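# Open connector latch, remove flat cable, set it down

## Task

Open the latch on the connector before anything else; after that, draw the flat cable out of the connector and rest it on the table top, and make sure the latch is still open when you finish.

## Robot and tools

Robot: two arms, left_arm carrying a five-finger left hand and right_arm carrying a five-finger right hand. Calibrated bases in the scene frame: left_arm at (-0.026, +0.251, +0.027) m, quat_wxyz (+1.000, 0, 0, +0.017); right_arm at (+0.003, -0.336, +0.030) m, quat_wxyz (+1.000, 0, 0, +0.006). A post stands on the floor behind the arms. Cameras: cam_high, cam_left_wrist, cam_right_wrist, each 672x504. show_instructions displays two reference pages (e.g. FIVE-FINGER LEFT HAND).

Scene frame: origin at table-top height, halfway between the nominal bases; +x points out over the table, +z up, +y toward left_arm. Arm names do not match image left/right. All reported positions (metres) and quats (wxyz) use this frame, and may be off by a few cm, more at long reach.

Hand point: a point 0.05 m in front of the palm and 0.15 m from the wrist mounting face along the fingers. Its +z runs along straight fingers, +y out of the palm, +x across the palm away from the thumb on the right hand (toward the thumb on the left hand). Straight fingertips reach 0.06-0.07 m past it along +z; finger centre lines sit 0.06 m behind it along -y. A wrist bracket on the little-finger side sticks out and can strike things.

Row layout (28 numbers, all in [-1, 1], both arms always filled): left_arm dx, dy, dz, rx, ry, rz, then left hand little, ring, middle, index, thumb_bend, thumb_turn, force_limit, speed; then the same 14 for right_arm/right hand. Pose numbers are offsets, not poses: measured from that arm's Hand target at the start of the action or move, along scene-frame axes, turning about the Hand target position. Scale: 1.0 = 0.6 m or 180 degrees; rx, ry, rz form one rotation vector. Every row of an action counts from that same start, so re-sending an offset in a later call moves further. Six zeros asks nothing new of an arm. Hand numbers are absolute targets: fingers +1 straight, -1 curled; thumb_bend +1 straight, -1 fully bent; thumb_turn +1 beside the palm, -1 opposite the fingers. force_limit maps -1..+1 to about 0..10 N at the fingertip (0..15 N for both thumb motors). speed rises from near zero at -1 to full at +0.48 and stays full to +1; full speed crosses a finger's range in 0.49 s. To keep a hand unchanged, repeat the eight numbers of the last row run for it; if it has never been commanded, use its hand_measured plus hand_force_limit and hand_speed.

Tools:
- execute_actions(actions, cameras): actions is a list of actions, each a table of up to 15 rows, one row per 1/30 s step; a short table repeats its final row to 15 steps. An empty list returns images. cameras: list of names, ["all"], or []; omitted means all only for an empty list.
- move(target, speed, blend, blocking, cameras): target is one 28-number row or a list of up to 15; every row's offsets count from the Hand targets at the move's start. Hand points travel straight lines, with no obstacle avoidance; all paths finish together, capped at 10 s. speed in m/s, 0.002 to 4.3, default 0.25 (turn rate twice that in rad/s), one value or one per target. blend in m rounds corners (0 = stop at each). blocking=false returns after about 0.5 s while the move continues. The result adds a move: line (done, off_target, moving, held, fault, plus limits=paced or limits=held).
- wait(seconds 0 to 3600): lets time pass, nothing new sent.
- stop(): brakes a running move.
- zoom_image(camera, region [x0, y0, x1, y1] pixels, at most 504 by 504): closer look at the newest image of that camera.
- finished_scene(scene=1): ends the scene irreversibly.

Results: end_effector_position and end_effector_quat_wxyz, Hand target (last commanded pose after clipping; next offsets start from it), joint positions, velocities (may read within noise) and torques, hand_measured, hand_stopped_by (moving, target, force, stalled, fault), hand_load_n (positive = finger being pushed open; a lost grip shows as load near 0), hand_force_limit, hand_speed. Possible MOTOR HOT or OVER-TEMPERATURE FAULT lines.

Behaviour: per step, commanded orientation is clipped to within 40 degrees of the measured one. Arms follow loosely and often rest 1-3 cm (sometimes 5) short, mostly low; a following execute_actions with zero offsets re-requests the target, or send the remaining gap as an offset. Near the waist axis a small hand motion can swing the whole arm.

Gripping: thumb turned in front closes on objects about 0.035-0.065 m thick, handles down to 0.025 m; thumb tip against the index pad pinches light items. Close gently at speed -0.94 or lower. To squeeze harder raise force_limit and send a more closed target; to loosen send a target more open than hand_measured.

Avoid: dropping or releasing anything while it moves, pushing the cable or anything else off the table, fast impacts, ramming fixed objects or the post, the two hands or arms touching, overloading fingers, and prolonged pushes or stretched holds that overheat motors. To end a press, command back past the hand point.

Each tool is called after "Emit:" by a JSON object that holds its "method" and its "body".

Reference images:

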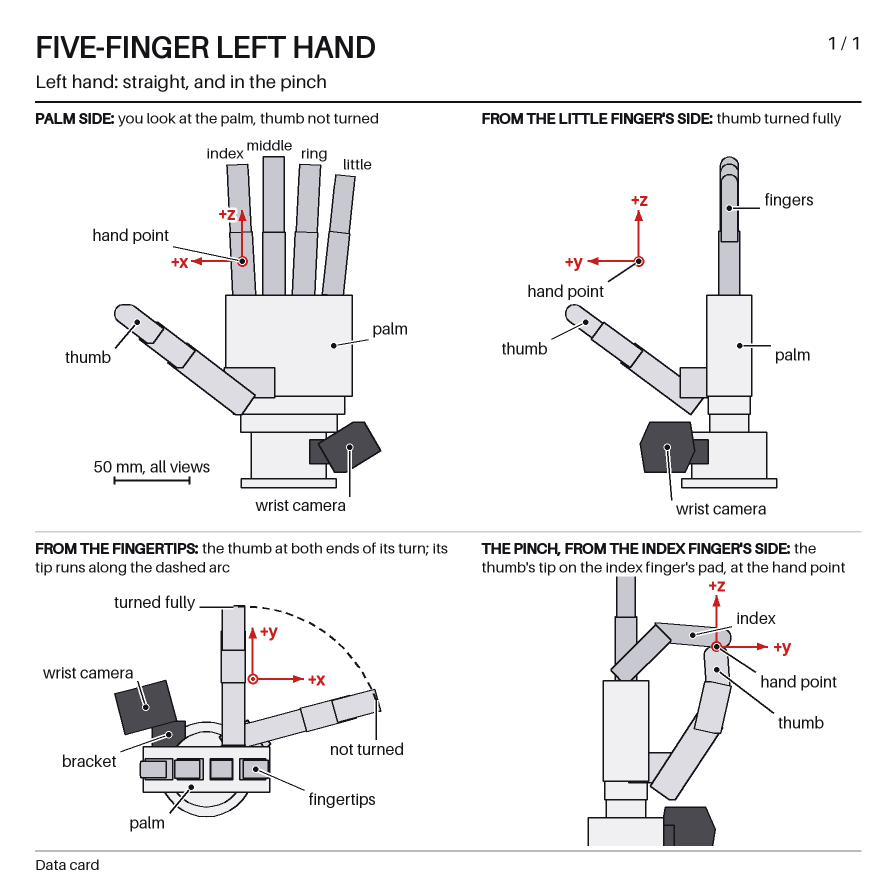

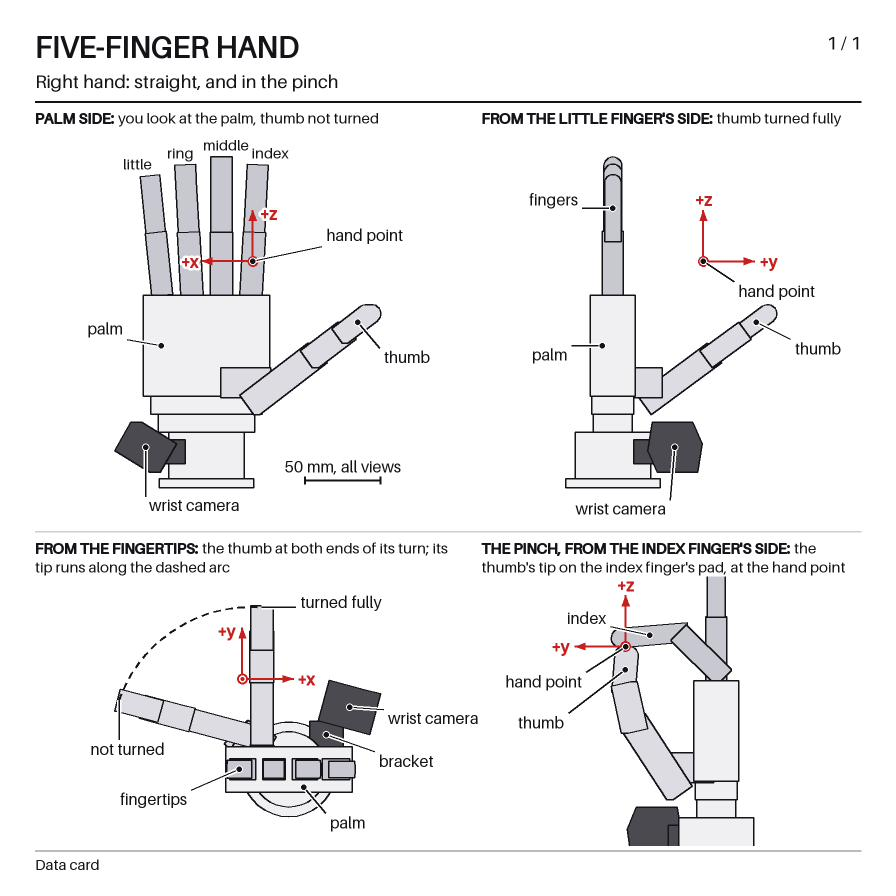

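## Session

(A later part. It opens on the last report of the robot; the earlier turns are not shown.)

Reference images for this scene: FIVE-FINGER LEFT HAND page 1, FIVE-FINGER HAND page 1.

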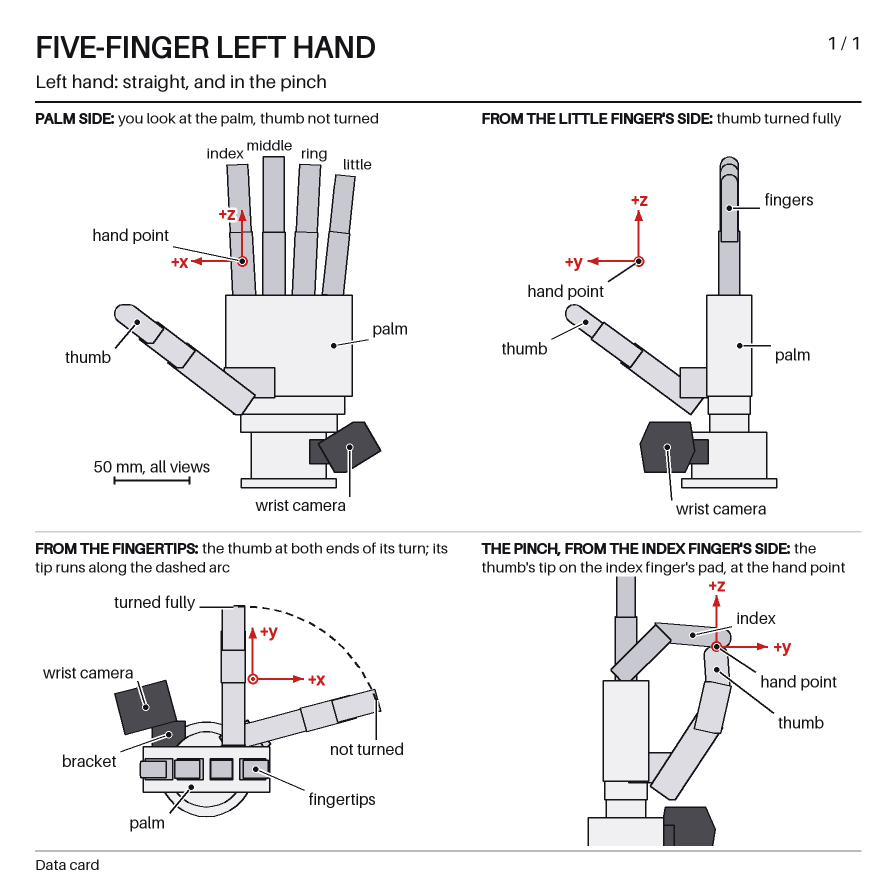

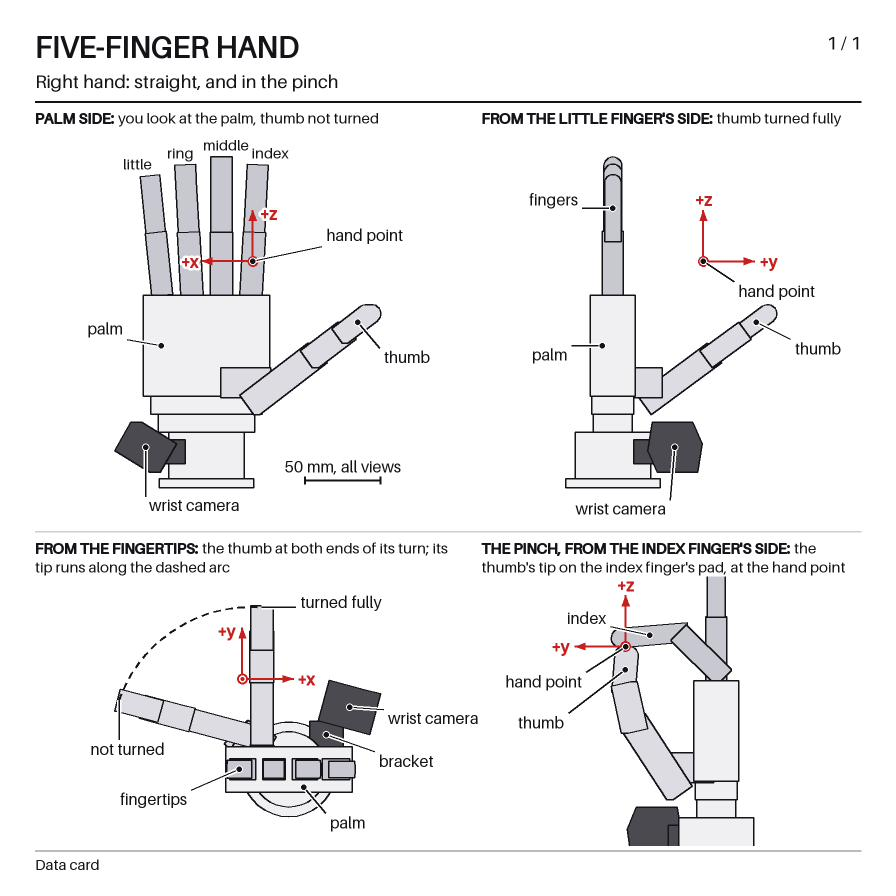

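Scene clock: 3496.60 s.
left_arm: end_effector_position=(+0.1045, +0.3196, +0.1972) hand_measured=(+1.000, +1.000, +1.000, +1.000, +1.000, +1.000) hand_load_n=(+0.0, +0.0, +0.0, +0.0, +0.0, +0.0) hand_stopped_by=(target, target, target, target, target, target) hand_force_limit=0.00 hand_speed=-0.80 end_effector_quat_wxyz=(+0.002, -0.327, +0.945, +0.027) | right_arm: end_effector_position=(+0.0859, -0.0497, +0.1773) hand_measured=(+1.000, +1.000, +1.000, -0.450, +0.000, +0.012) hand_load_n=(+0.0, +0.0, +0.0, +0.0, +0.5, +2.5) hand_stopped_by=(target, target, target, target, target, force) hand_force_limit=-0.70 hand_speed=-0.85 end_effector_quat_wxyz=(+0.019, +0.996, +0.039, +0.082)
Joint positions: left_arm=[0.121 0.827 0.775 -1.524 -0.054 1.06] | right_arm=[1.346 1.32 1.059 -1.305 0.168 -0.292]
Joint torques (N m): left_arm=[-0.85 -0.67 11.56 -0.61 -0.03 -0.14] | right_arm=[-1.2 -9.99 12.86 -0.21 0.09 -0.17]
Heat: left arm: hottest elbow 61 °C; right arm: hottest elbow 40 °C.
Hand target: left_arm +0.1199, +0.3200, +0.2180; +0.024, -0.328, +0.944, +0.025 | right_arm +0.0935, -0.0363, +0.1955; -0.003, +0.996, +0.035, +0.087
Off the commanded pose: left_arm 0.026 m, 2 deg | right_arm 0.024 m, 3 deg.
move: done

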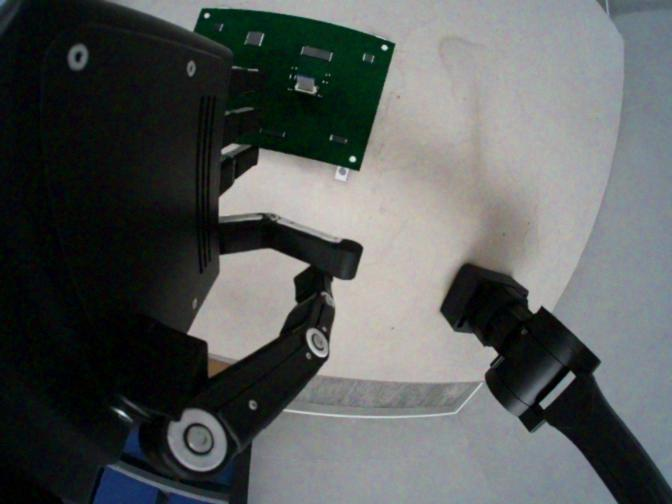

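Emit:
{"method": "move", "body": {"target": [0,0,0,0,0,0,1,1,1,1,1,1,0,-0.8, 0.094,0.01,0.01,0.4965,0.0610,0.0262,1,1,1,-0.45,0,1,0,-0.3], "speed": 0.2, "cameras": ["cam_high","cam_right_wrist"]}}

Scene clock: 3509.30 s.
left_arm: end_effector_position=(+0.1045, +0.3196, +0.1972) hand_measured=(+1.000, +1.000, +1.000, +1.000, +1.000, +1.000) hand_load_n=(-0.5, +0.0, +0.0, +0.0, +0.0, +0.0) hand_stopped_by=(target, target, target, target, target, target) hand_force_limit=0.00 hand_speed=-0.80 end_effector_quat_wxyz=(+0.002, -0.327, +0.945, +0.027) | right_arm: end_effector_position=(+0.1470, -0.0279, +0.2040) hand_measured=(+1.000, +1.000, +1.000, -0.450, +0.000, +1.000) hand_load_n=(+0.0, +0.0, +0.0, +0.0, +0.0, +0.0) hand_stopped_by=(target, target, target, target, target, target) hand_force_limit=0.00 hand_speed=-0.30 end_effector_quat_wxyz=(+0.706, -0.708, -0.007, +0.002)
Joint positions: left_arm=[0.121 0.827 0.775 -1.524 -0.054 1.06] | right_arm=[0.563 0.873 0.231 0.637 -1.008 -0.01]
Joint torques (N m): left_arm=[-0.85 -0.67 11.58 -0.61 -0.03 -0.14] | right_arm=[-0.91 -1.67 8.05 1.88 -0.15 0.02]
Heat: left arm: hottest elbow 61 °C; right arm: hottest elbow 40 °C.
Hand target: left_arm +0.1199, +0.3200, +0.2180; +0.024, -0.328, +0.944, +0.025 | right_arm +0.1499, -0.0303, +0.2015; +0.707, -0.707, +0.000, +0.000
Off the commanded pose: left_arm 0.026 m, 2 deg | right_arm 0.005 m, 1 deg.
move: done

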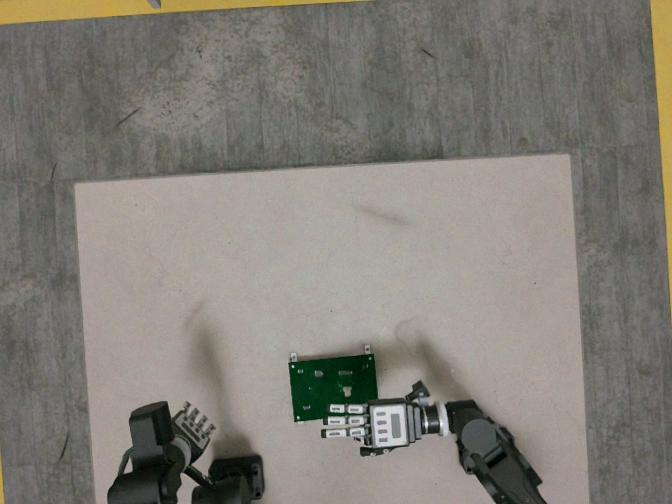

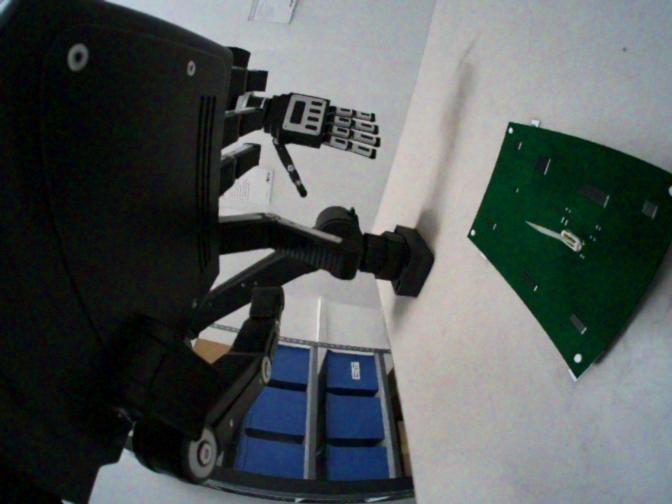

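Emit:
{"method": "zoom_image", "body": {"camera": "cam_right_wrist", "region": [515, 205, 605, 265]}}

Scaled by 5.600 from the camera's image (finer frame: 960x720).

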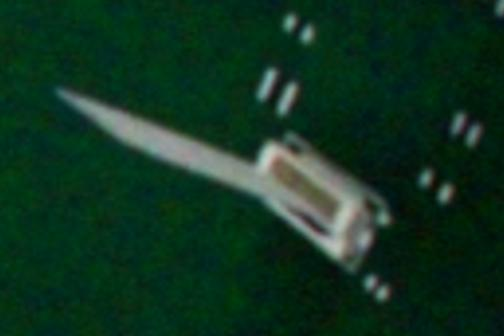

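Emit:
{"method": "move", "body": {"target": [[0,0,0,0,0,0,1,1,1,1,1,1,0,-0.8, 0.095,0.0455,-0.04,0,0,0,1,1,1,-0.45,0,1,0,-0.3],[0,0,0,0,0,0,1,1,1,1,1,1,0,-0.8, 0.095,0.0455,-0.1025,0,0,0,1,1,1,-0.45,0,1,0,-0.3]], "speed": 0.1, "blend": 0.02, "cameras": ["cam_high","cam_right_wrist"]}}

Scene clock: 3522.03 s.
left_arm: end_effector_position=(+0.1045, +0.3196, +0.1972) hand_measured=(+1.000, +1.000, +1.000, +1.000, +1.000, +1.000) hand_load_n=(+0.0, +0.0, +0.0, +0.0, +0.0, +0.0) hand_stopped_by=(target, target, target, target, target, target) hand_force_limit=0.00 hand_speed=-0.80 end_effector_quat_wxyz=(+0.002, -0.327, +0.945, +0.027) | right_arm: end_effector_position=(+0.1965, -0.0057, +0.1341) hand_measured=(+1.000, +1.000, +1.000, -0.450, +0.000, +1.000) hand_load_n=(+0.0, +0.0, +0.0, +0.5, +0.0, +0.0) hand_stopped_by=(target, target, target, target, target, target) hand_force_limit=0.00 hand_speed=-0.30 end_effector_quat_wxyz=(+0.702, -0.712, +0.003, +0.009)
Joint positions: left_arm=[0.121 0.827 0.775 -1.524 -0.054 1.06] | right_arm=[0.533 1.411 0.28 1.101 -1.035 -0.01]
Joint torques (N m): left_arm=[-0.85 -0.62 11.59 -0.61 -0.03 -0.14] | right_arm=[-0.67 -5.83 7.04 1.94 -0.17 0.02]
Heat: left arm: hottest elbow 61 °C; right arm: hottest elbow 39 °C.
Hand target: left_arm +0.1199, +0.3200, +0.2180; +0.024, -0.328, +0.944, +0.025 | right_arm +0.2070, -0.0030, +0.1400; +0.707, -0.707, +0.000, +0.000
Off the commanded pose: left_arm 0.026 m, 2 deg | right_arm 0.012 m, 1 deg.
move: off_target (right_arm); blend cut to 0.0188 m at target 1

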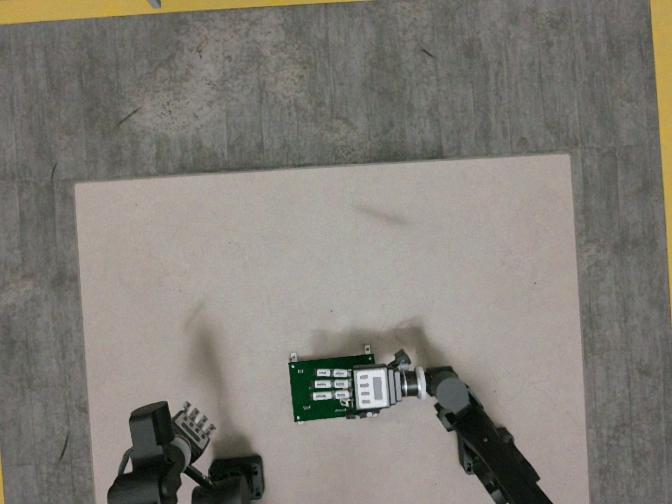

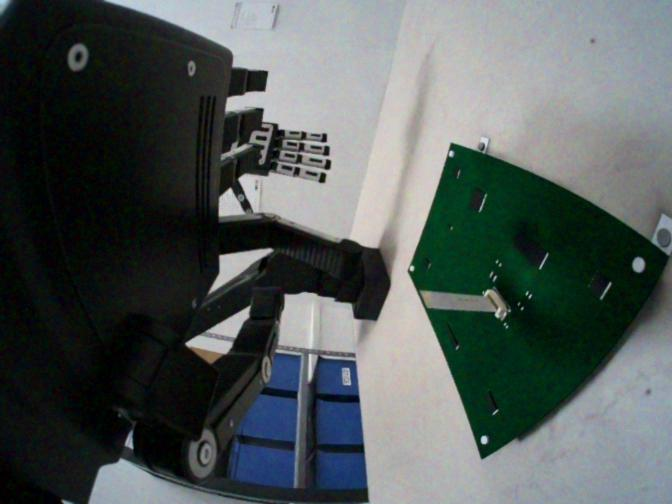

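Emit:
{"method": "zoom_image", "body": {"camera": "cam_right_wrist", "region": [400, 250, 530, 350]}}

Emit:
{"method": "zoom_image", "body": {"camera": "cam_high", "region": [310, 355, 400, 425]}}

Scaled by 3.877 from the camera's image (finer frame: 960x720).

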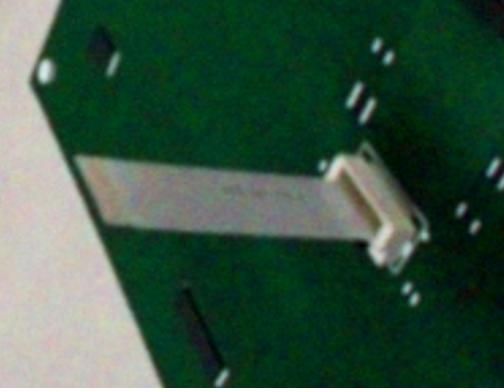

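Scaled by 5.600 from the camera's image (finer frame: 960x720).

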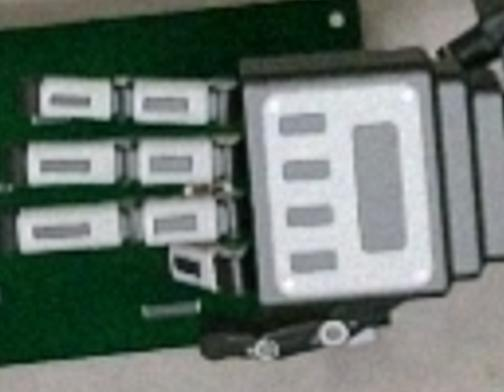

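Emit:
{"method": "move", "body": {"target": [0,0,0,0,0,0,1,1,1,1,1,1,0,-0.8, 0.0,-0.003,-0.06,0,0,0,1,1,1,-0.45,0,1,0,-0.3], "speed": 0.08, "cameras": ["cam_high","cam_right_wrist"]}}

Emit:
{"method": "zoom_image", "body": {"camera": "cam_right_wrist", "region": [240, 200, 480, 360]}}

Scene clock: 3580.50 s.
left_arm: end_effector_position=(+0.1045, +0.3196, +0.1972) hand_measured=(+1.000, +1.000, +1.000, +1.000, +1.000, +1.000) hand_load_n=(+0.0, +0.0, +0.0, +0.0, +0.0, +0.0) hand_stopped_by=(target, target, target, target, target, target) hand_force_limit=0.00 hand_speed=-0.80 end_effector_quat_wxyz=(+0.002, -0.327, +0.945, +0.027) | right_arm: end_effector_position=(+0.2006, -0.0035, +0.1029) hand_measured=(+1.000, +1.000, +1.000, -0.450, +0.000, +1.000) hand_load_n=(+0.0, +0.0, +0.0, +0.0, +0.0, +0.0) hand_stopped_by=(target, target, target, target, target, target) hand_force_limit=0.00 hand_speed=-0.30 end_effector_quat_wxyz=(+0.704, -0.710, -0.003, +0.006)
Joint positions: left_arm=[0.121 0.827 0.775 -1.524 -0.054 1.06] | right_arm=[0.531 1.605 0.28 1.309 -1.04 -0.01]
Joint torques (N m): left_arm=[-0.79 -0.67 11.56 -0.62 -0.03 -0.15] | right_arm=[-0.97 -6.65 4.3 1.88 -0.17 0.02]
Heat: left arm: hottest elbow 61 °C; right arm: hottest elbow 37 °C.
Hand target: left_arm +0.1199, +0.3200, +0.2180; +0.024, -0.328, +0.944, +0.025 | right_arm +0.2069, -0.0047, +0.1039; +0.707, -0.707, +0.000, +0.000
Off the commanded pose: left_arm 0.026 m, 2 deg | right_arm 0.007 m, 1 deg.
move: done

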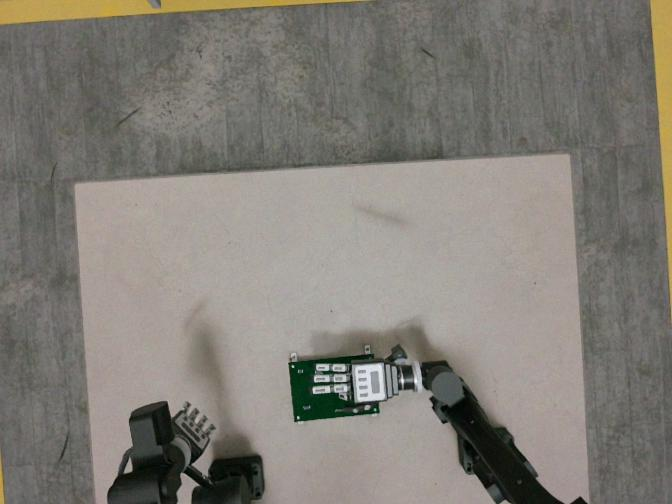

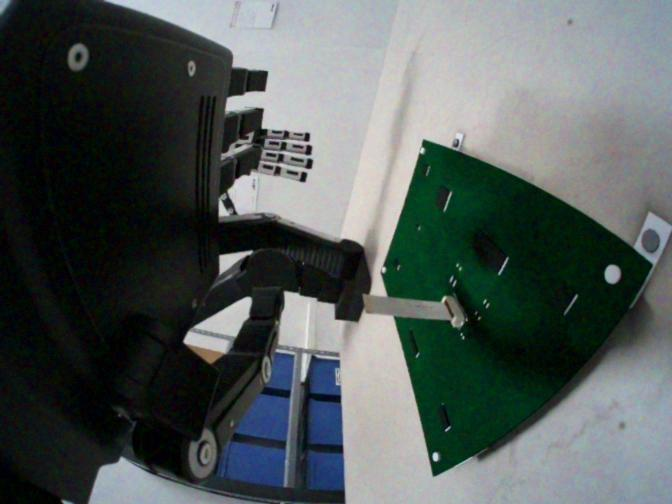

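Scaled by 2.100 from the camera's image (finer frame: 960x720).

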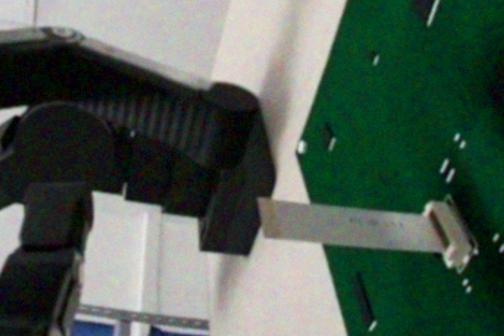

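Emit:
{"method": "move", "body": {"target": [0,0,0,0,0,0,1,1,1,1,1,1,0,-0.8, -0.027,-0.002,0.0,0,0,0,1,1,1,-0.45,0,1,0,-0.3], "speed": 0.05, "cameras": ["cam_right_wrist"]}}

Emit:
{"method": "zoom_image", "body": {"camera": "cam_right_wrist", "region": [240, 200, 480, 360]}}

Scene clock: 3594.13 s.
left_arm: end_effector_position=(+0.1045, +0.3196, +0.1972) hand_measured=(+1.000, +1.000, +1.000, +1.000, +1.000, +1.000) hand_load_n=(+0.0, +0.0, +0.0, +0.0, +0.0, +0.0) hand_stopped_by=(target, target, target, target, target, target) hand_force_limit=0.00 hand_speed=-0.80 end_effector_quat_wxyz=(+0.002, -0.327, +0.945, +0.027) | right_arm: end_effector_position=(+0.1957, -0.0080, +0.0994) hand_measured=(+1.000, +1.000, +1.000, -0.450, +0.000, +1.000) hand_load_n=(+0.0, -0.5, +0.0, +0.0, +0.5, +0.0) hand_stopped_by=(target, target, target, target, target, target) hand_force_limit=0.00 hand_speed=-0.30 end_effector_quat_wxyz=(+0.703, -0.711, +0.007, +0.000)
Joint positions: left_arm=[0.121 0.827 0.775 -1.524 -0.054 1.06] | right_arm=[0.532 1.605 0.253 1.329 -1.017 -0.009]
Joint torques (N m): left_arm=[-0.91 -0.62 11.59 -0.62 -0.03 -0.14] | right_arm=[1.32 -8.12 3.06 1.95 0 0.01]
Heat: left arm: hottest elbow 61 °C; right arm: hottest elbow 36 °C.
Hand target: left_arm +0.1199, +0.3200, +0.2180; +0.024, -0.328, +0.944, +0.025 | right_arm +0.1907, -0.0060, +0.1039; +0.707, -0.707, +0.000, +0.000
Off the commanded pose: left_arm 0.026 m, 2 deg | right_arm 0.007 m, 1 deg.
move: done

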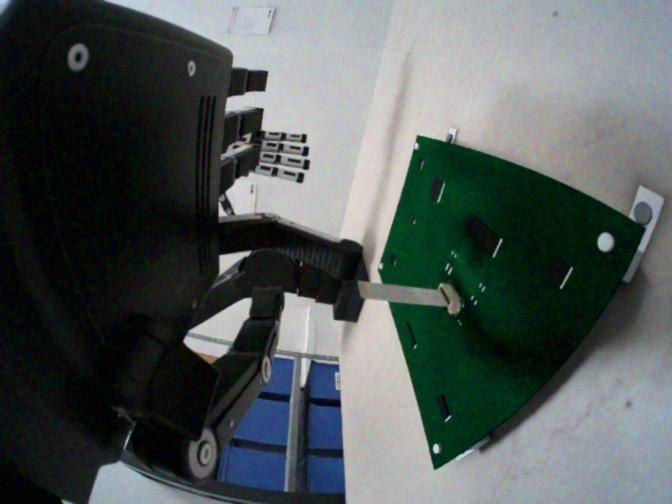

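Scaled by 2.100 from the camera's image (finer frame: 960x720).

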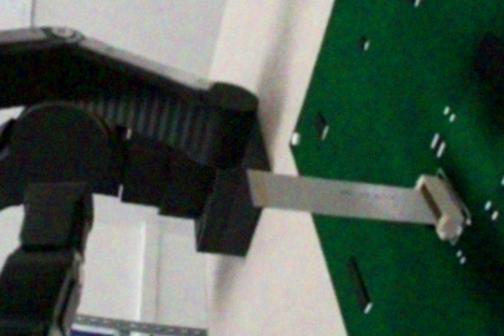

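Emit:
{"method": "move", "body": {"target": [0,0,0,0,0,0,1,1,1,1,1,1,0,-0.8, 0.0,0.002,-0.035,0,0,0,1,1,1,-0.45,0,1,0,-0.3], "speed": 0.05, "cameras": ["cam_right_wrist"]}}

Emit:
{"method": "zoom_image", "body": {"camera": "cam_right_wrist", "region": [220, 190, 460, 350]}}

Scene clock: 3603.00 s.
left_arm: end_effector_position=(+0.1045, +0.3196, +0.1972) hand_measured=(+1.000, +1.000, +1.000, +1.000, +1.000, +1.000) hand_load_n=(+0.0, +0.0, +0.0, +0.5, +0.0, +0.0) hand_stopped_by=(target, target, target, target, target, target) hand_force_limit=0.00 hand_speed=-0.80 end_effector_quat_wxyz=(+0.002, -0.327, +0.945, +0.027) | right_arm: end_effector_position=(+0.1953, -0.0070, +0.0832) hand_measured=(+1.000, +1.000, +1.000, -0.450, +0.000, +1.000) hand_load_n=(+0.0, +0.0, +0.0, +0.0, +0.0, +0.0) hand_stopped_by=(target, target, target, target, target, target) hand_force_limit=0.00 hand_speed=-0.30 end_effector_quat_wxyz=(+0.705, -0.709, +0.003, -0.004)
Joint positions: left_arm=[0.121 0.827 0.775 -1.524 -0.054 1.06] | right_arm=[0.536 1.717 0.253 1.455 -1.013 -0.009]
Joint torques (N m): left_arm=[-0.85 -0.73 11.59 -0.62 -0.03 -0.14] | right_arm=[1.14 -7.3 2.52 1.94 0.01 0.02]
Heat: left arm: hottest elbow 61 °C; right arm: hottest elbow 35 °C.
Hand target: left_arm +0.1199, +0.3200, +0.2180; +0.024, -0.328, +0.944, +0.025 | right_arm +0.1907, -0.0049, +0.0828; +0.707, -0.707, +0.000, +0.000
Off the commanded pose: left_arm 0.026 m, 2 deg | right_arm 0.005 m, 1 deg.
move: done

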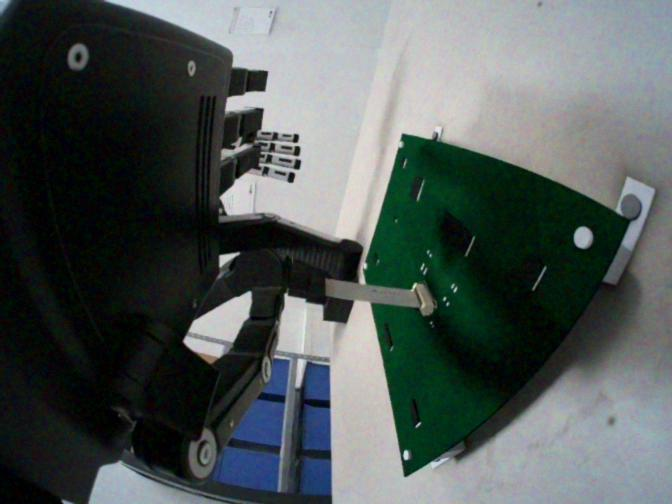

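Scaled by 2.100 from the camera's image (finer frame: 960x720).

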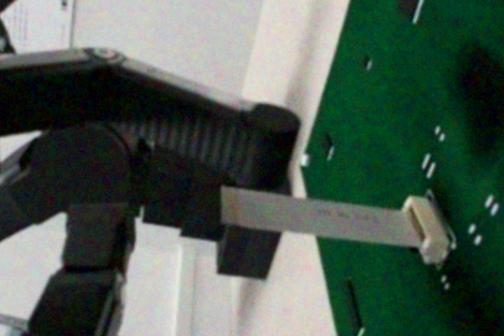

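Emit:
{"method": "move", "body": {"target": [0,0,0,0,0,0,1,1,1,1,1,1,0,-0.8, 0.0,0.0,-0.024,0,0,0,1,1,1,-0.45,0,1,0,-0.3], "speed": 0.05, "cameras": ["cam_right_wrist"]}}

Emit:
{"method": "zoom_image", "body": {"camera": "cam_right_wrist", "region": [220, 190, 460, 350]}}

Scene clock: 3608.17 s.
left_arm: end_effector_position=(+0.1045, +0.3196, +0.1972) hand_measured=(+1.000, +1.000, +1.000, +1.000, +1.000, +1.000) hand_load_n=(+0.0, +0.0, +0.0, +0.0, +0.0, -0.5) hand_stopped_by=(target, target, target, target, target, target) hand_force_limit=0.00 hand_speed=-0.80 end_effector_quat_wxyz=(+0.002, -0.327, +0.945, +0.027) | right_arm: end_effector_position=(+0.1933, -0.0082, +0.0677) hand_measured=(+1.000, +1.000, +1.000, -0.450, +0.000, +1.000) hand_load_n=(+0.0, +0.0, +0.0, +0.5, +0.0, +0.0) hand_stopped_by=(target, target, target, target, target, target) hand_force_limit=0.00 hand_speed=-0.30 end_effector_quat_wxyz=(+0.704, -0.710, +0.005, -0.002)
Joint positions: left_arm=[0.121 0.827 0.775 -1.524 -0.054 1.06] | right_arm=[0.536 1.807 0.253 1.539 -1.013 -0.009]
Joint torques (N m): left_arm=[-0.85 -0.67 11.59 -0.64 -0.02 -0.14] | right_arm=[1.38 -8.12 2.21 1.88 0.01 -0.01]
Heat: left arm: hottest elbow 61 °C; right arm: hottest elbow 35 °C.
Hand target: left_arm +0.1199, +0.3200, +0.2180; +0.024, -0.328, +0.944, +0.025 | right_arm +0.1907, -0.0049, +0.0685; +0.707, -0.707, +0.000, +0.000
Off the commanded pose: left_arm 0.026 m, 2 deg | right_arm 0.004 m, 1 deg.
move: done

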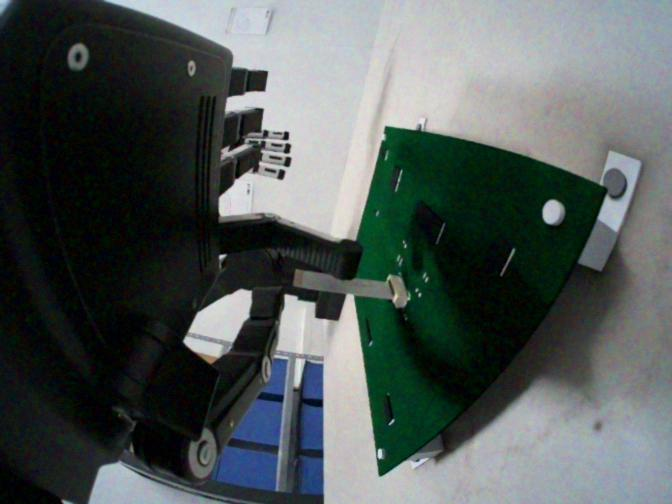

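Scaled by 2.100 from the camera's image (finer frame: 960x720).

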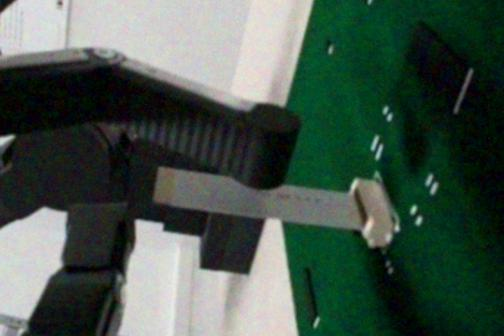

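Emit:
{"method": "move", "body": {"target": [0,0,0,0,0,0,1,1,1,1,1,1,0,-0.8, -0.0057,-0.001,-0.0232,-0.0133,0.0217,0,1,1,1,-0.45,0,1,0,-0.3], "speed": 0.03, "cameras": ["cam_right_wrist"]}}

Emit:
{"method": "zoom_image", "body": {"camera": "cam_right_wrist", "region": [220, 190, 460, 350]}}

Scene clock: 3634.33 s.
left_arm: end_effector_position=(+0.1045, +0.3196, +0.1972) hand_measured=(+1.000, +1.000, +1.000, +1.000, +1.000, +1.000) hand_load_n=(+0.0, +0.0, +0.0, +0.0, +0.0, +0.0) hand_stopped_by=(target, target, target, target, target, target) hand_force_limit=0.00 hand_speed=-0.80 end_effector_quat_wxyz=(+0.002, -0.327, +0.945, +0.027) | right_arm: end_effector_position=(+0.1896, -0.0096, +0.0574) hand_measured=(+1.000, +1.000, +1.000, -0.450, +0.000, +1.000) hand_load_n=(+0.0, +0.0, +0.0, +0.0, +0.0, +0.0) hand_stopped_by=(target, target, target, target, target, target) hand_force_limit=0.00 hand_speed=-0.30 end_effector_quat_wxyz=(+0.694, -0.720, +0.023, +0.014)
Joint positions: left_arm=[0.121 0.827 0.775 -1.524 -0.054 1.06] | right_arm=[0.539 1.82 0.253 1.497 -1.008 -0.007]
Joint torques (N m): left_arm=[-0.91 -0.62 11.54 -0.64 -0.02 -0.14] | right_arm=[1.67 -7.71 2.61 0.95 -0.06 0.02]
Heat: left arm: hottest elbow 61 °C; right arm: hottest elbow 34 °C.
Hand target: left_arm +0.1199, +0.3200, +0.2180; +0.024, -0.328, +0.944, +0.025 | right_arm +0.1873, -0.0055, +0.0546; +0.692, -0.721, +0.024, +0.024
Off the commanded pose: left_arm 0.026 m, 2 deg | right_arm 0.006 m, 1 deg.
move: done

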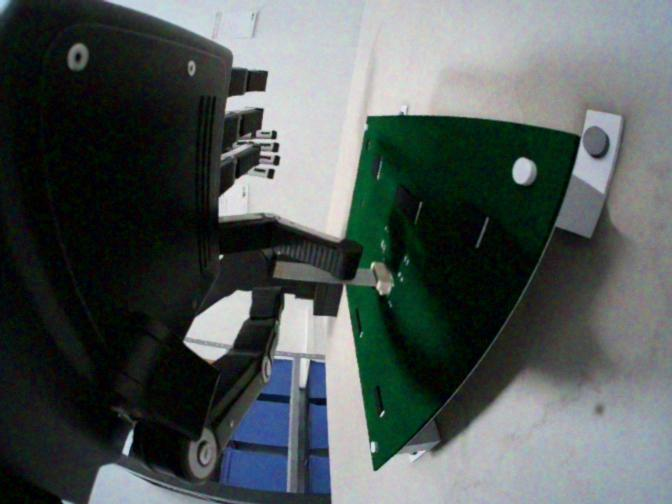

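Scaled by 2.100 from the camera's image (finer frame: 960x720).

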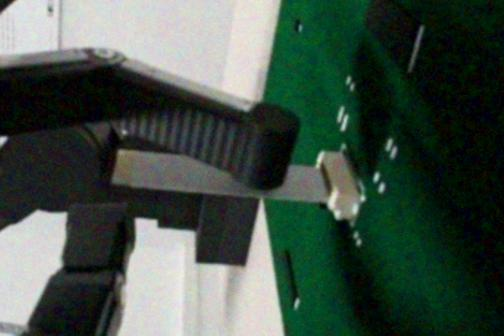

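Emit:
{"method": "move", "body": {"target": [0,0,0,0,0,0,1,1,1,1,1,1,0,-0.8, -0.009,0.0,0.0,0,0,0,1,1,1,-0.45,0,1,0,-0.3], "speed": 0.03, "cameras": ["cam_right_wrist"]}}

Emit:
{"method": "zoom_image", "body": {"camera": "cam_right_wrist", "region": [240, 210, 400, 320]}}

Scene clock: 3644.03 s.
left_arm: end_effector_position=(+0.1045, +0.3196, +0.1972) hand_measured=(+1.000, +1.000, +1.000, +1.000, +1.000, +1.000) hand_load_n=(+0.0, +0.0, +0.0, +0.0, +0.0, +0.0) hand_stopped_by=(target, target, target, target, target, target) hand_force_limit=0.00 hand_speed=-0.80 end_effector_quat_wxyz=(+0.002, -0.327, +0.945, +0.027) | right_arm: end_effector_position=(+0.1877, -0.0071, +0.0573) hand_measured=(+1.000, +1.000, +1.000, -0.450, +0.000, +1.000) hand_load_n=(+0.0, +0.0, +0.0, +0.0, +0.0, -0.5) hand_stopped_by=(target, target, target, target, target, target) hand_force_limit=0.00 hand_speed=-0.30 end_effector_quat_wxyz=(+0.693, -0.720, +0.023, +0.015)
Joint positions: left_arm=[0.121 0.827 0.775 -1.524 -0.054 1.06] | right_arm=[0.551 1.82 0.253 1.497 -0.997 -0.005]
Joint torques (N m): left_arm=[-0.91 -0.67 11.59 -0.61 -0.04 -0.14] | right_arm=[1.44 -7.77 1.58 1.37 -0.07 0.03]
Heat: left arm: hottest elbow 61 °C; right arm: hottest elbow 33 °C.
Hand target: left_arm +0.1199, +0.3200, +0.2180; +0.024, -0.328, +0.944, +0.025 | right_arm +0.1819, -0.0054, +0.0546; +0.692, -0.721, +0.024, +0.024
Off the commanded pose: left_arm 0.026 m, 2 deg | right_arm 0.007 m, 1 deg.
move: done

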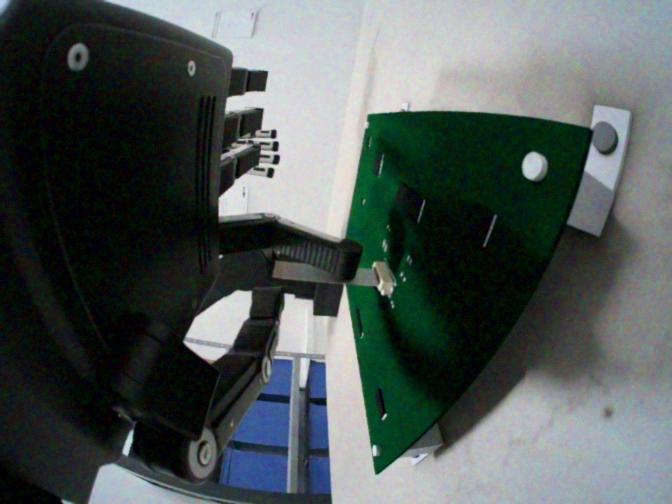

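Scaled by 3.150 from the camera's image (finer frame: 960x720).

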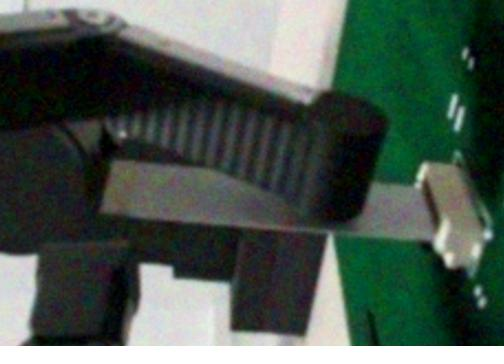

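Emit:
{"method": "move", "body": {"target": [0,0,0,0,0,0,1,1,1,1,1,1,0,-0.8, -0.006,0.0,0.0,0,0,0,1,1,1,-0.45,0,1,0,-0.3], "speed": 0.03, "cameras": ["cam_right_wrist"]}}

Emit:
{"method": "zoom_image", "body": {"camera": "cam_right_wrist", "region": [240, 210, 400, 320]}}

Scene clock: 3658.40 s.
left_arm: end_effector_position=(+0.1045, +0.3196, +0.1972) hand_measured=(+1.000, +1.000, +1.000, +1.000, +1.000, +1.000) hand_load_n=(+0.0, +0.0, +0.0, +0.0, +0.0, +0.0) hand_stopped_by=(target, target, target, target, target, target) hand_force_limit=0.00 hand_speed=-0.80 end_effector_quat_wxyz=(+0.002, -0.327, +0.945, +0.027) | right_arm: end_effector_position=(+0.1867, -0.0055, +0.0573) hand_measured=(+1.000, +1.000, +1.000, -0.450, +0.000, +1.000) hand_load_n=(+0.0, +0.0, +0.0, +0.0, +0.0, +0.0) hand_stopped_by=(target, target, target, target, target, target) hand_force_limit=0.00 hand_speed=-0.30 end_effector_quat_wxyz=(+0.693, -0.720, +0.023, +0.015)
Joint positions: left_arm=[0.121 0.827 0.775 -1.524 -0.054 1.06] | right_arm=[0.558 1.82 0.253 1.497 -0.989 -0.004]
Joint torques (N m): left_arm=[-0.91 -0.73 11.56 -0.62 -0.03 -0.14] | right_arm=[1.49 -7.88 0.95 1.78 -0.05 0.02]
Heat: left arm: hottest elbow 61 °C; right arm: hottest elbow 33 °C.
Hand target: left_arm +0.1199, +0.3200, +0.2180; +0.024, -0.328, +0.944, +0.025 | right_arm +0.1783, -0.0054, +0.0546; +0.692, -0.721, +0.024, +0.024
Off the commanded pose: left_arm 0.026 m, 2 deg | right_arm 0.009 m, 1 deg.
move: done

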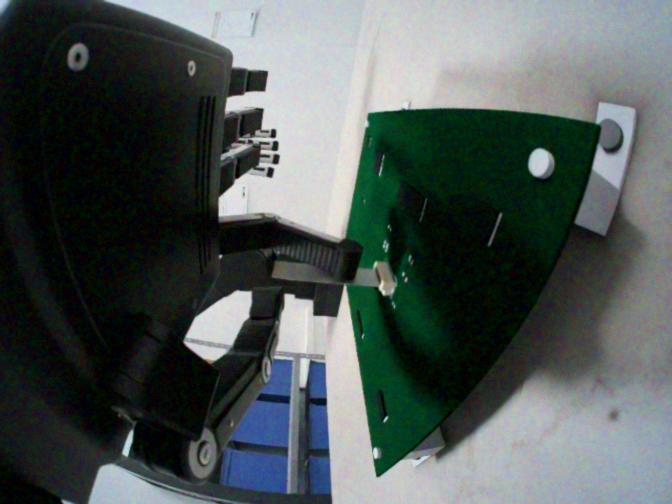

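Scaled by 3.150 from the camera's image (finer frame: 960x720).

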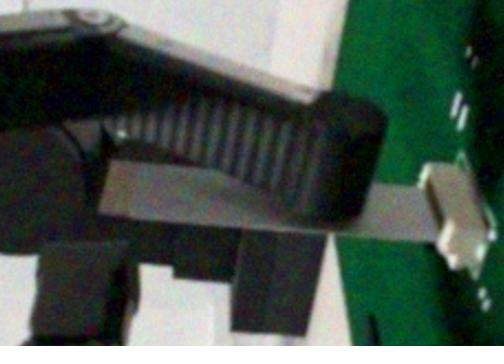

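Emit:
{"method": "move", "body": {"target": [0,0,0,0,0,0,1,1,1,1,1,1,0,-0.8, 0.0,0.0,0.0,0,0,0,1,1,1,-0.45,0,0.3,-0.7,-0.7], "speed": 0.03, "cameras": ["cam_right_wrist"]}}

Emit:
{"method": "zoom_image", "body": {"camera": "cam_right_wrist", "region": [240, 210, 400, 320]}}

Scene clock: 3664.73 s.
left_arm: end_effector_position=(+0.1045, +0.3196, +0.1972) hand_measured=(+1.000, +1.000, +1.000, +1.000, +1.000, +1.000) hand_load_n=(+0.0, +0.0, +0.0, +0.0, +0.0, +0.0) hand_stopped_by=(target, target, target, target, target, target) hand_force_limit=0.00 hand_speed=-0.80 end_effector_quat_wxyz=(+0.002, -0.327, +0.945, +0.027) | right_arm: end_effector_position=(+0.1867, -0.0055, +0.0573) hand_measured=(+1.000, +1.000, +1.000, -0.450, +0.000, +0.300) hand_load_n=(+0.0, +0.0, +0.0, +0.0, +0.0, +0.0) hand_stopped_by=(target, target, target, target, target, target) hand_force_limit=-0.70 hand_speed=-0.70 end_effector_quat_wxyz=(+0.693, -0.720, +0.023, +0.015)
Joint positions: left_arm=[0.121 0.827 0.775 -1.524 -0.054 1.06] | right_arm=[0.558 1.82 0.253 1.497 -0.989 -0.004]
Joint torques (N m): left_arm=[-0.91 -0.67 11.56 -0.62 -0.02 -0.14] | right_arm=[1.49 -7.82 0.99 1.78 -0.04 0.02]
Heat: left arm: hottest elbow 61 °C; right arm: hottest elbow 33 °C.
Hand target: left_arm +0.1199, +0.3200, +0.2180; +0.024, -0.328, +0.944, +0.025 | right_arm +0.1783, -0.0055, +0.0546; +0.692, -0.721, +0.024, +0.024
Off the commanded pose: left_arm 0.026 m, 2 deg | right_arm 0.009 m, 1 deg.
move: done

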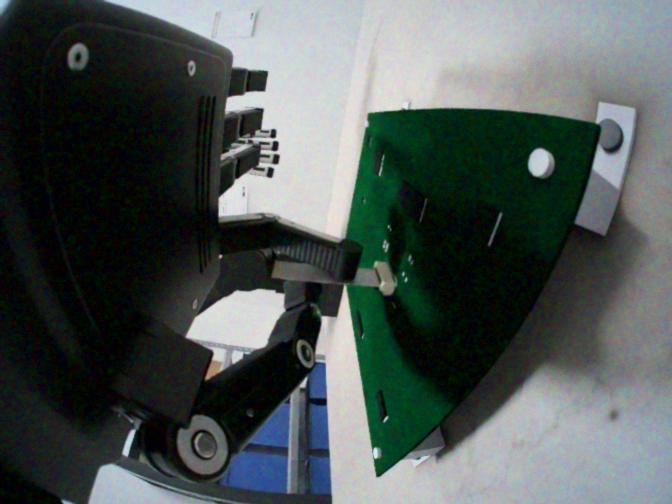

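Scaled by 3.150 from the camera's image (finer frame: 960x720).

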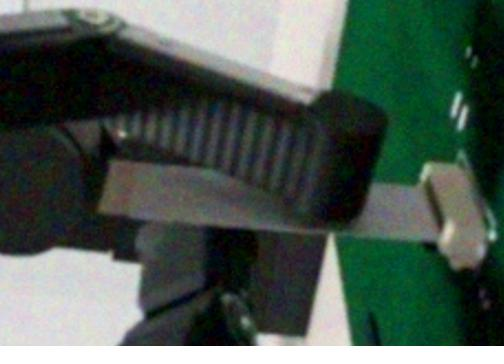

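Emit:
{"method": "move", "body": {"target": [0,0,0,0,0,0,1,1,1,1,1,1,0,-0.8, 0.0,0.0,0.0,0,0,0,1,1,1,-0.45,0,-0.2,-0.6,-0.85], "speed": 0.03, "cameras": ["cam_right_wrist"]}}

Emit:
{"method": "zoom_image", "body": {"camera": "cam_right_wrist", "region": [240, 210, 400, 320]}}

Scene clock: 3671.13 s.
left_arm: end_effector_position=(+0.1045, +0.3196, +0.1972) hand_measured=(+1.000, +1.000, +1.000, +1.000, +1.000, +1.000) hand_load_n=(+0.0, +0.0, +0.0, +0.0, +0.0, +0.0) hand_stopped_by=(target, target, target, target, target, target) hand_force_limit=0.00 hand_speed=-0.80 end_effector_quat_wxyz=(+0.002, -0.327, +0.945, +0.027) | right_arm: end_effector_position=(+0.1867, -0.0055, +0.0573) hand_measured=(+1.000, +1.000, +1.000, -0.450, +0.000, +0.020) hand_load_n=(-0.5, +0.0, +0.0, +0.0, +1.5, +4.0) hand_stopped_by=(target, target, target, target, target, force) hand_force_limit=-0.60 hand_speed=-0.85 end_effector_quat_wxyz=(+0.693, -0.720, +0.023, +0.015)
Joint positions: left_arm=[0.121 0.827 0.775 -1.524 -0.054 1.06] | right_arm=[0.558 1.82 0.253 1.497 -0.989 -0.004]
Joint torques (N m): left_arm=[-0.79 -0.67 11.59 -0.62 -0.02 -0.14] | right_arm=[1.44 -7.65 1.01 1.65 -0.06 0.02]
Heat: left arm: hottest elbow 61 °C; right arm: hottest elbow 33 °C.
Hand target: left_arm +0.1199, +0.3200, +0.2180; +0.024, -0.328, +0.944, +0.025 | right_arm +0.1783, -0.0055, +0.0546; +0.692, -0.721, +0.024, +0.024
Off the commanded pose: left_arm 0.026 m, 2 deg | right_arm 0.009 m, 1 deg.
move: done

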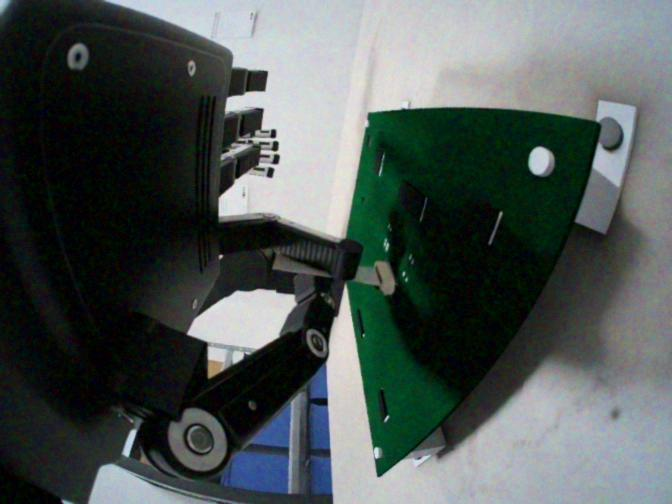

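Scaled by 3.150 from the camera's image (finer frame: 960x720).

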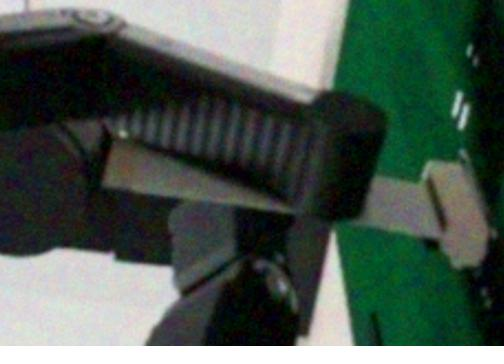

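Emit:
{"method": "move", "body": {"target": [0,0,0,0,0,0,1,1,1,1,1,1,0,-0.8, 0.010,0.0,0.002,0,0,0,1,1,1,-0.45,0,-0.2,-0.6,-0.85], "speed": 0.02}}

Emit:
{"method": "move", "body": {"target": [0,0,0,0,0,0,1,1,1,1,1,1,0,-0.8, 0.0017,0.001,0.0066,0.0038,-0.0062,0,1,1,1,-0.45,0,-0.2,-0.6,-0.85], "speed": 0.02, "cameras": ["cam_right_wrist"]}}

Emit:
{"method": "zoom_image", "body": {"camera": "cam_right_wrist", "region": [240, 210, 420, 320]}}

Scene clock: 3681.17 s.
left_arm: end_effector_position=(+0.1045, +0.3196, +0.1972) hand_measured=(+1.000, +1.000, +1.000, +1.000, +1.000, +1.000) hand_load_n=(+0.0, +0.0, +0.0, +0.0, +0.0, +0.0) hand_stopped_by=(target, target, target, target, target, target) hand_force_limit=0.00 hand_speed=-0.80 end_effector_quat_wxyz=(+0.002, -0.327, +0.945, +0.027) | right_arm: end_effector_position=(+0.1851, -0.0057, +0.0574) hand_measured=(+1.000, +1.000, +1.000, -0.450, +0.000, +0.020) hand_load_n=(+0.0, +0.0, +0.0, +0.5, +1.0, +4.0) hand_stopped_by=(target, target, target, target, target, force) hand_force_limit=-0.60 hand_speed=-0.85 end_effector_quat_wxyz=(+0.693, -0.720, +0.020, +0.018)
Joint positions: left_arm=[0.121 0.827 0.775 -1.524 -0.054 1.06] | right_arm=[0.558 1.82 0.253 1.497 -0.998 -0.004]
Joint torques (N m): left_arm=[-0.85 -0.67 11.58 -0.61 -0.03 -0.14] | right_arm=[0.21 -8.41 2.09 1.02 -0.2 0]
Heat: left arm: hottest elbow 61 °C; right arm: hottest elbow 32 °C.
Hand target: left_arm +0.1199, +0.3200, +0.2180; +0.024, -0.328, +0.944, +0.025 | right_arm +0.1843, -0.0054, +0.0558; +0.692, -0.721, +0.024, +0.024
Off the commanded pose: left_arm 0.026 m, 2 deg | right_arm 0.002 m, 1 deg.
move: done

Scene clock: 3681.97 s.
left_arm: end_effector_position=(+0.1045, +0.3196, +0.1972) hand_measured=(+1.000, +1.000, +1.000, +1.000, +1.000, +1.000) hand_load_n=(+0.0, +0.0, +0.0, +0.0, +0.0, +0.0) hand_stopped_by=(target, target, target, target, target, target) hand_force_limit=0.00 hand_speed=-0.80 end_effector_quat_wxyz=(+0.002, -0.327, +0.945, +0.027) | right_arm: end_effector_position=(+0.1851, -0.0057, +0.0574) hand_measured=(+1.000, +1.000, +1.000, -0.450, +0.000, +0.020) hand_load_n=(+0.0, +0.0, -0.5, +0.0, +1.5, +4.0) hand_stopped_by=(target, target, target, target, target, force) hand_force_limit=-0.60 hand_speed=-0.85 end_effector_quat_wxyz=(+0.693, -0.720, +0.020, +0.018)
Joint positions: left_arm=[0.121 0.827 0.775 -1.524 -0.054 1.06] | right_arm=[0.558 1.82 0.253 1.497 -0.998 -0.004]
Joint torques (N m): left_arm=[-0.85 -0.67 11.58 -0.61 -0.03 -0.13] | right_arm=[0.32 -8.47 1.95 1.69 -0.22 0.01]
Heat: left arm: hottest elbow 61 °C; right arm: hottest elbow 32 °C.
Hand target: left_arm +0.1199, +0.3200, +0.2180; +0.024, -0.328, +0.944, +0.025 | right_arm +0.1854, -0.0048, +0.0597; +0.696, -0.717, +0.017, +0.017
Off the commanded pose: left_arm 0.026 m, 2 deg | right_arm 0.003 m, 1 deg.
move: done

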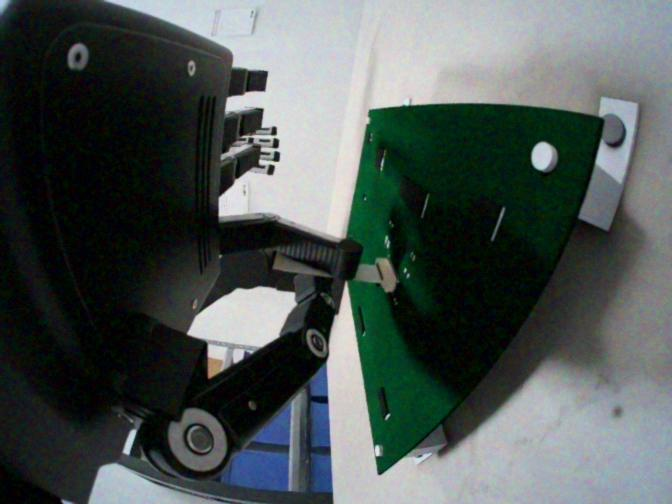

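Scaled by 2.800 from the camera's image (finer frame: 960x720).

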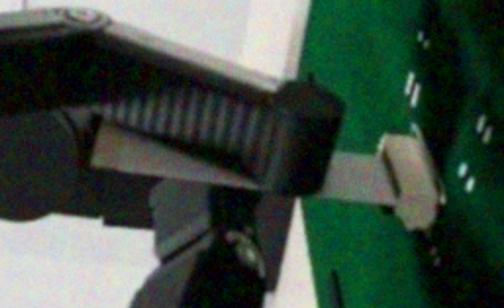

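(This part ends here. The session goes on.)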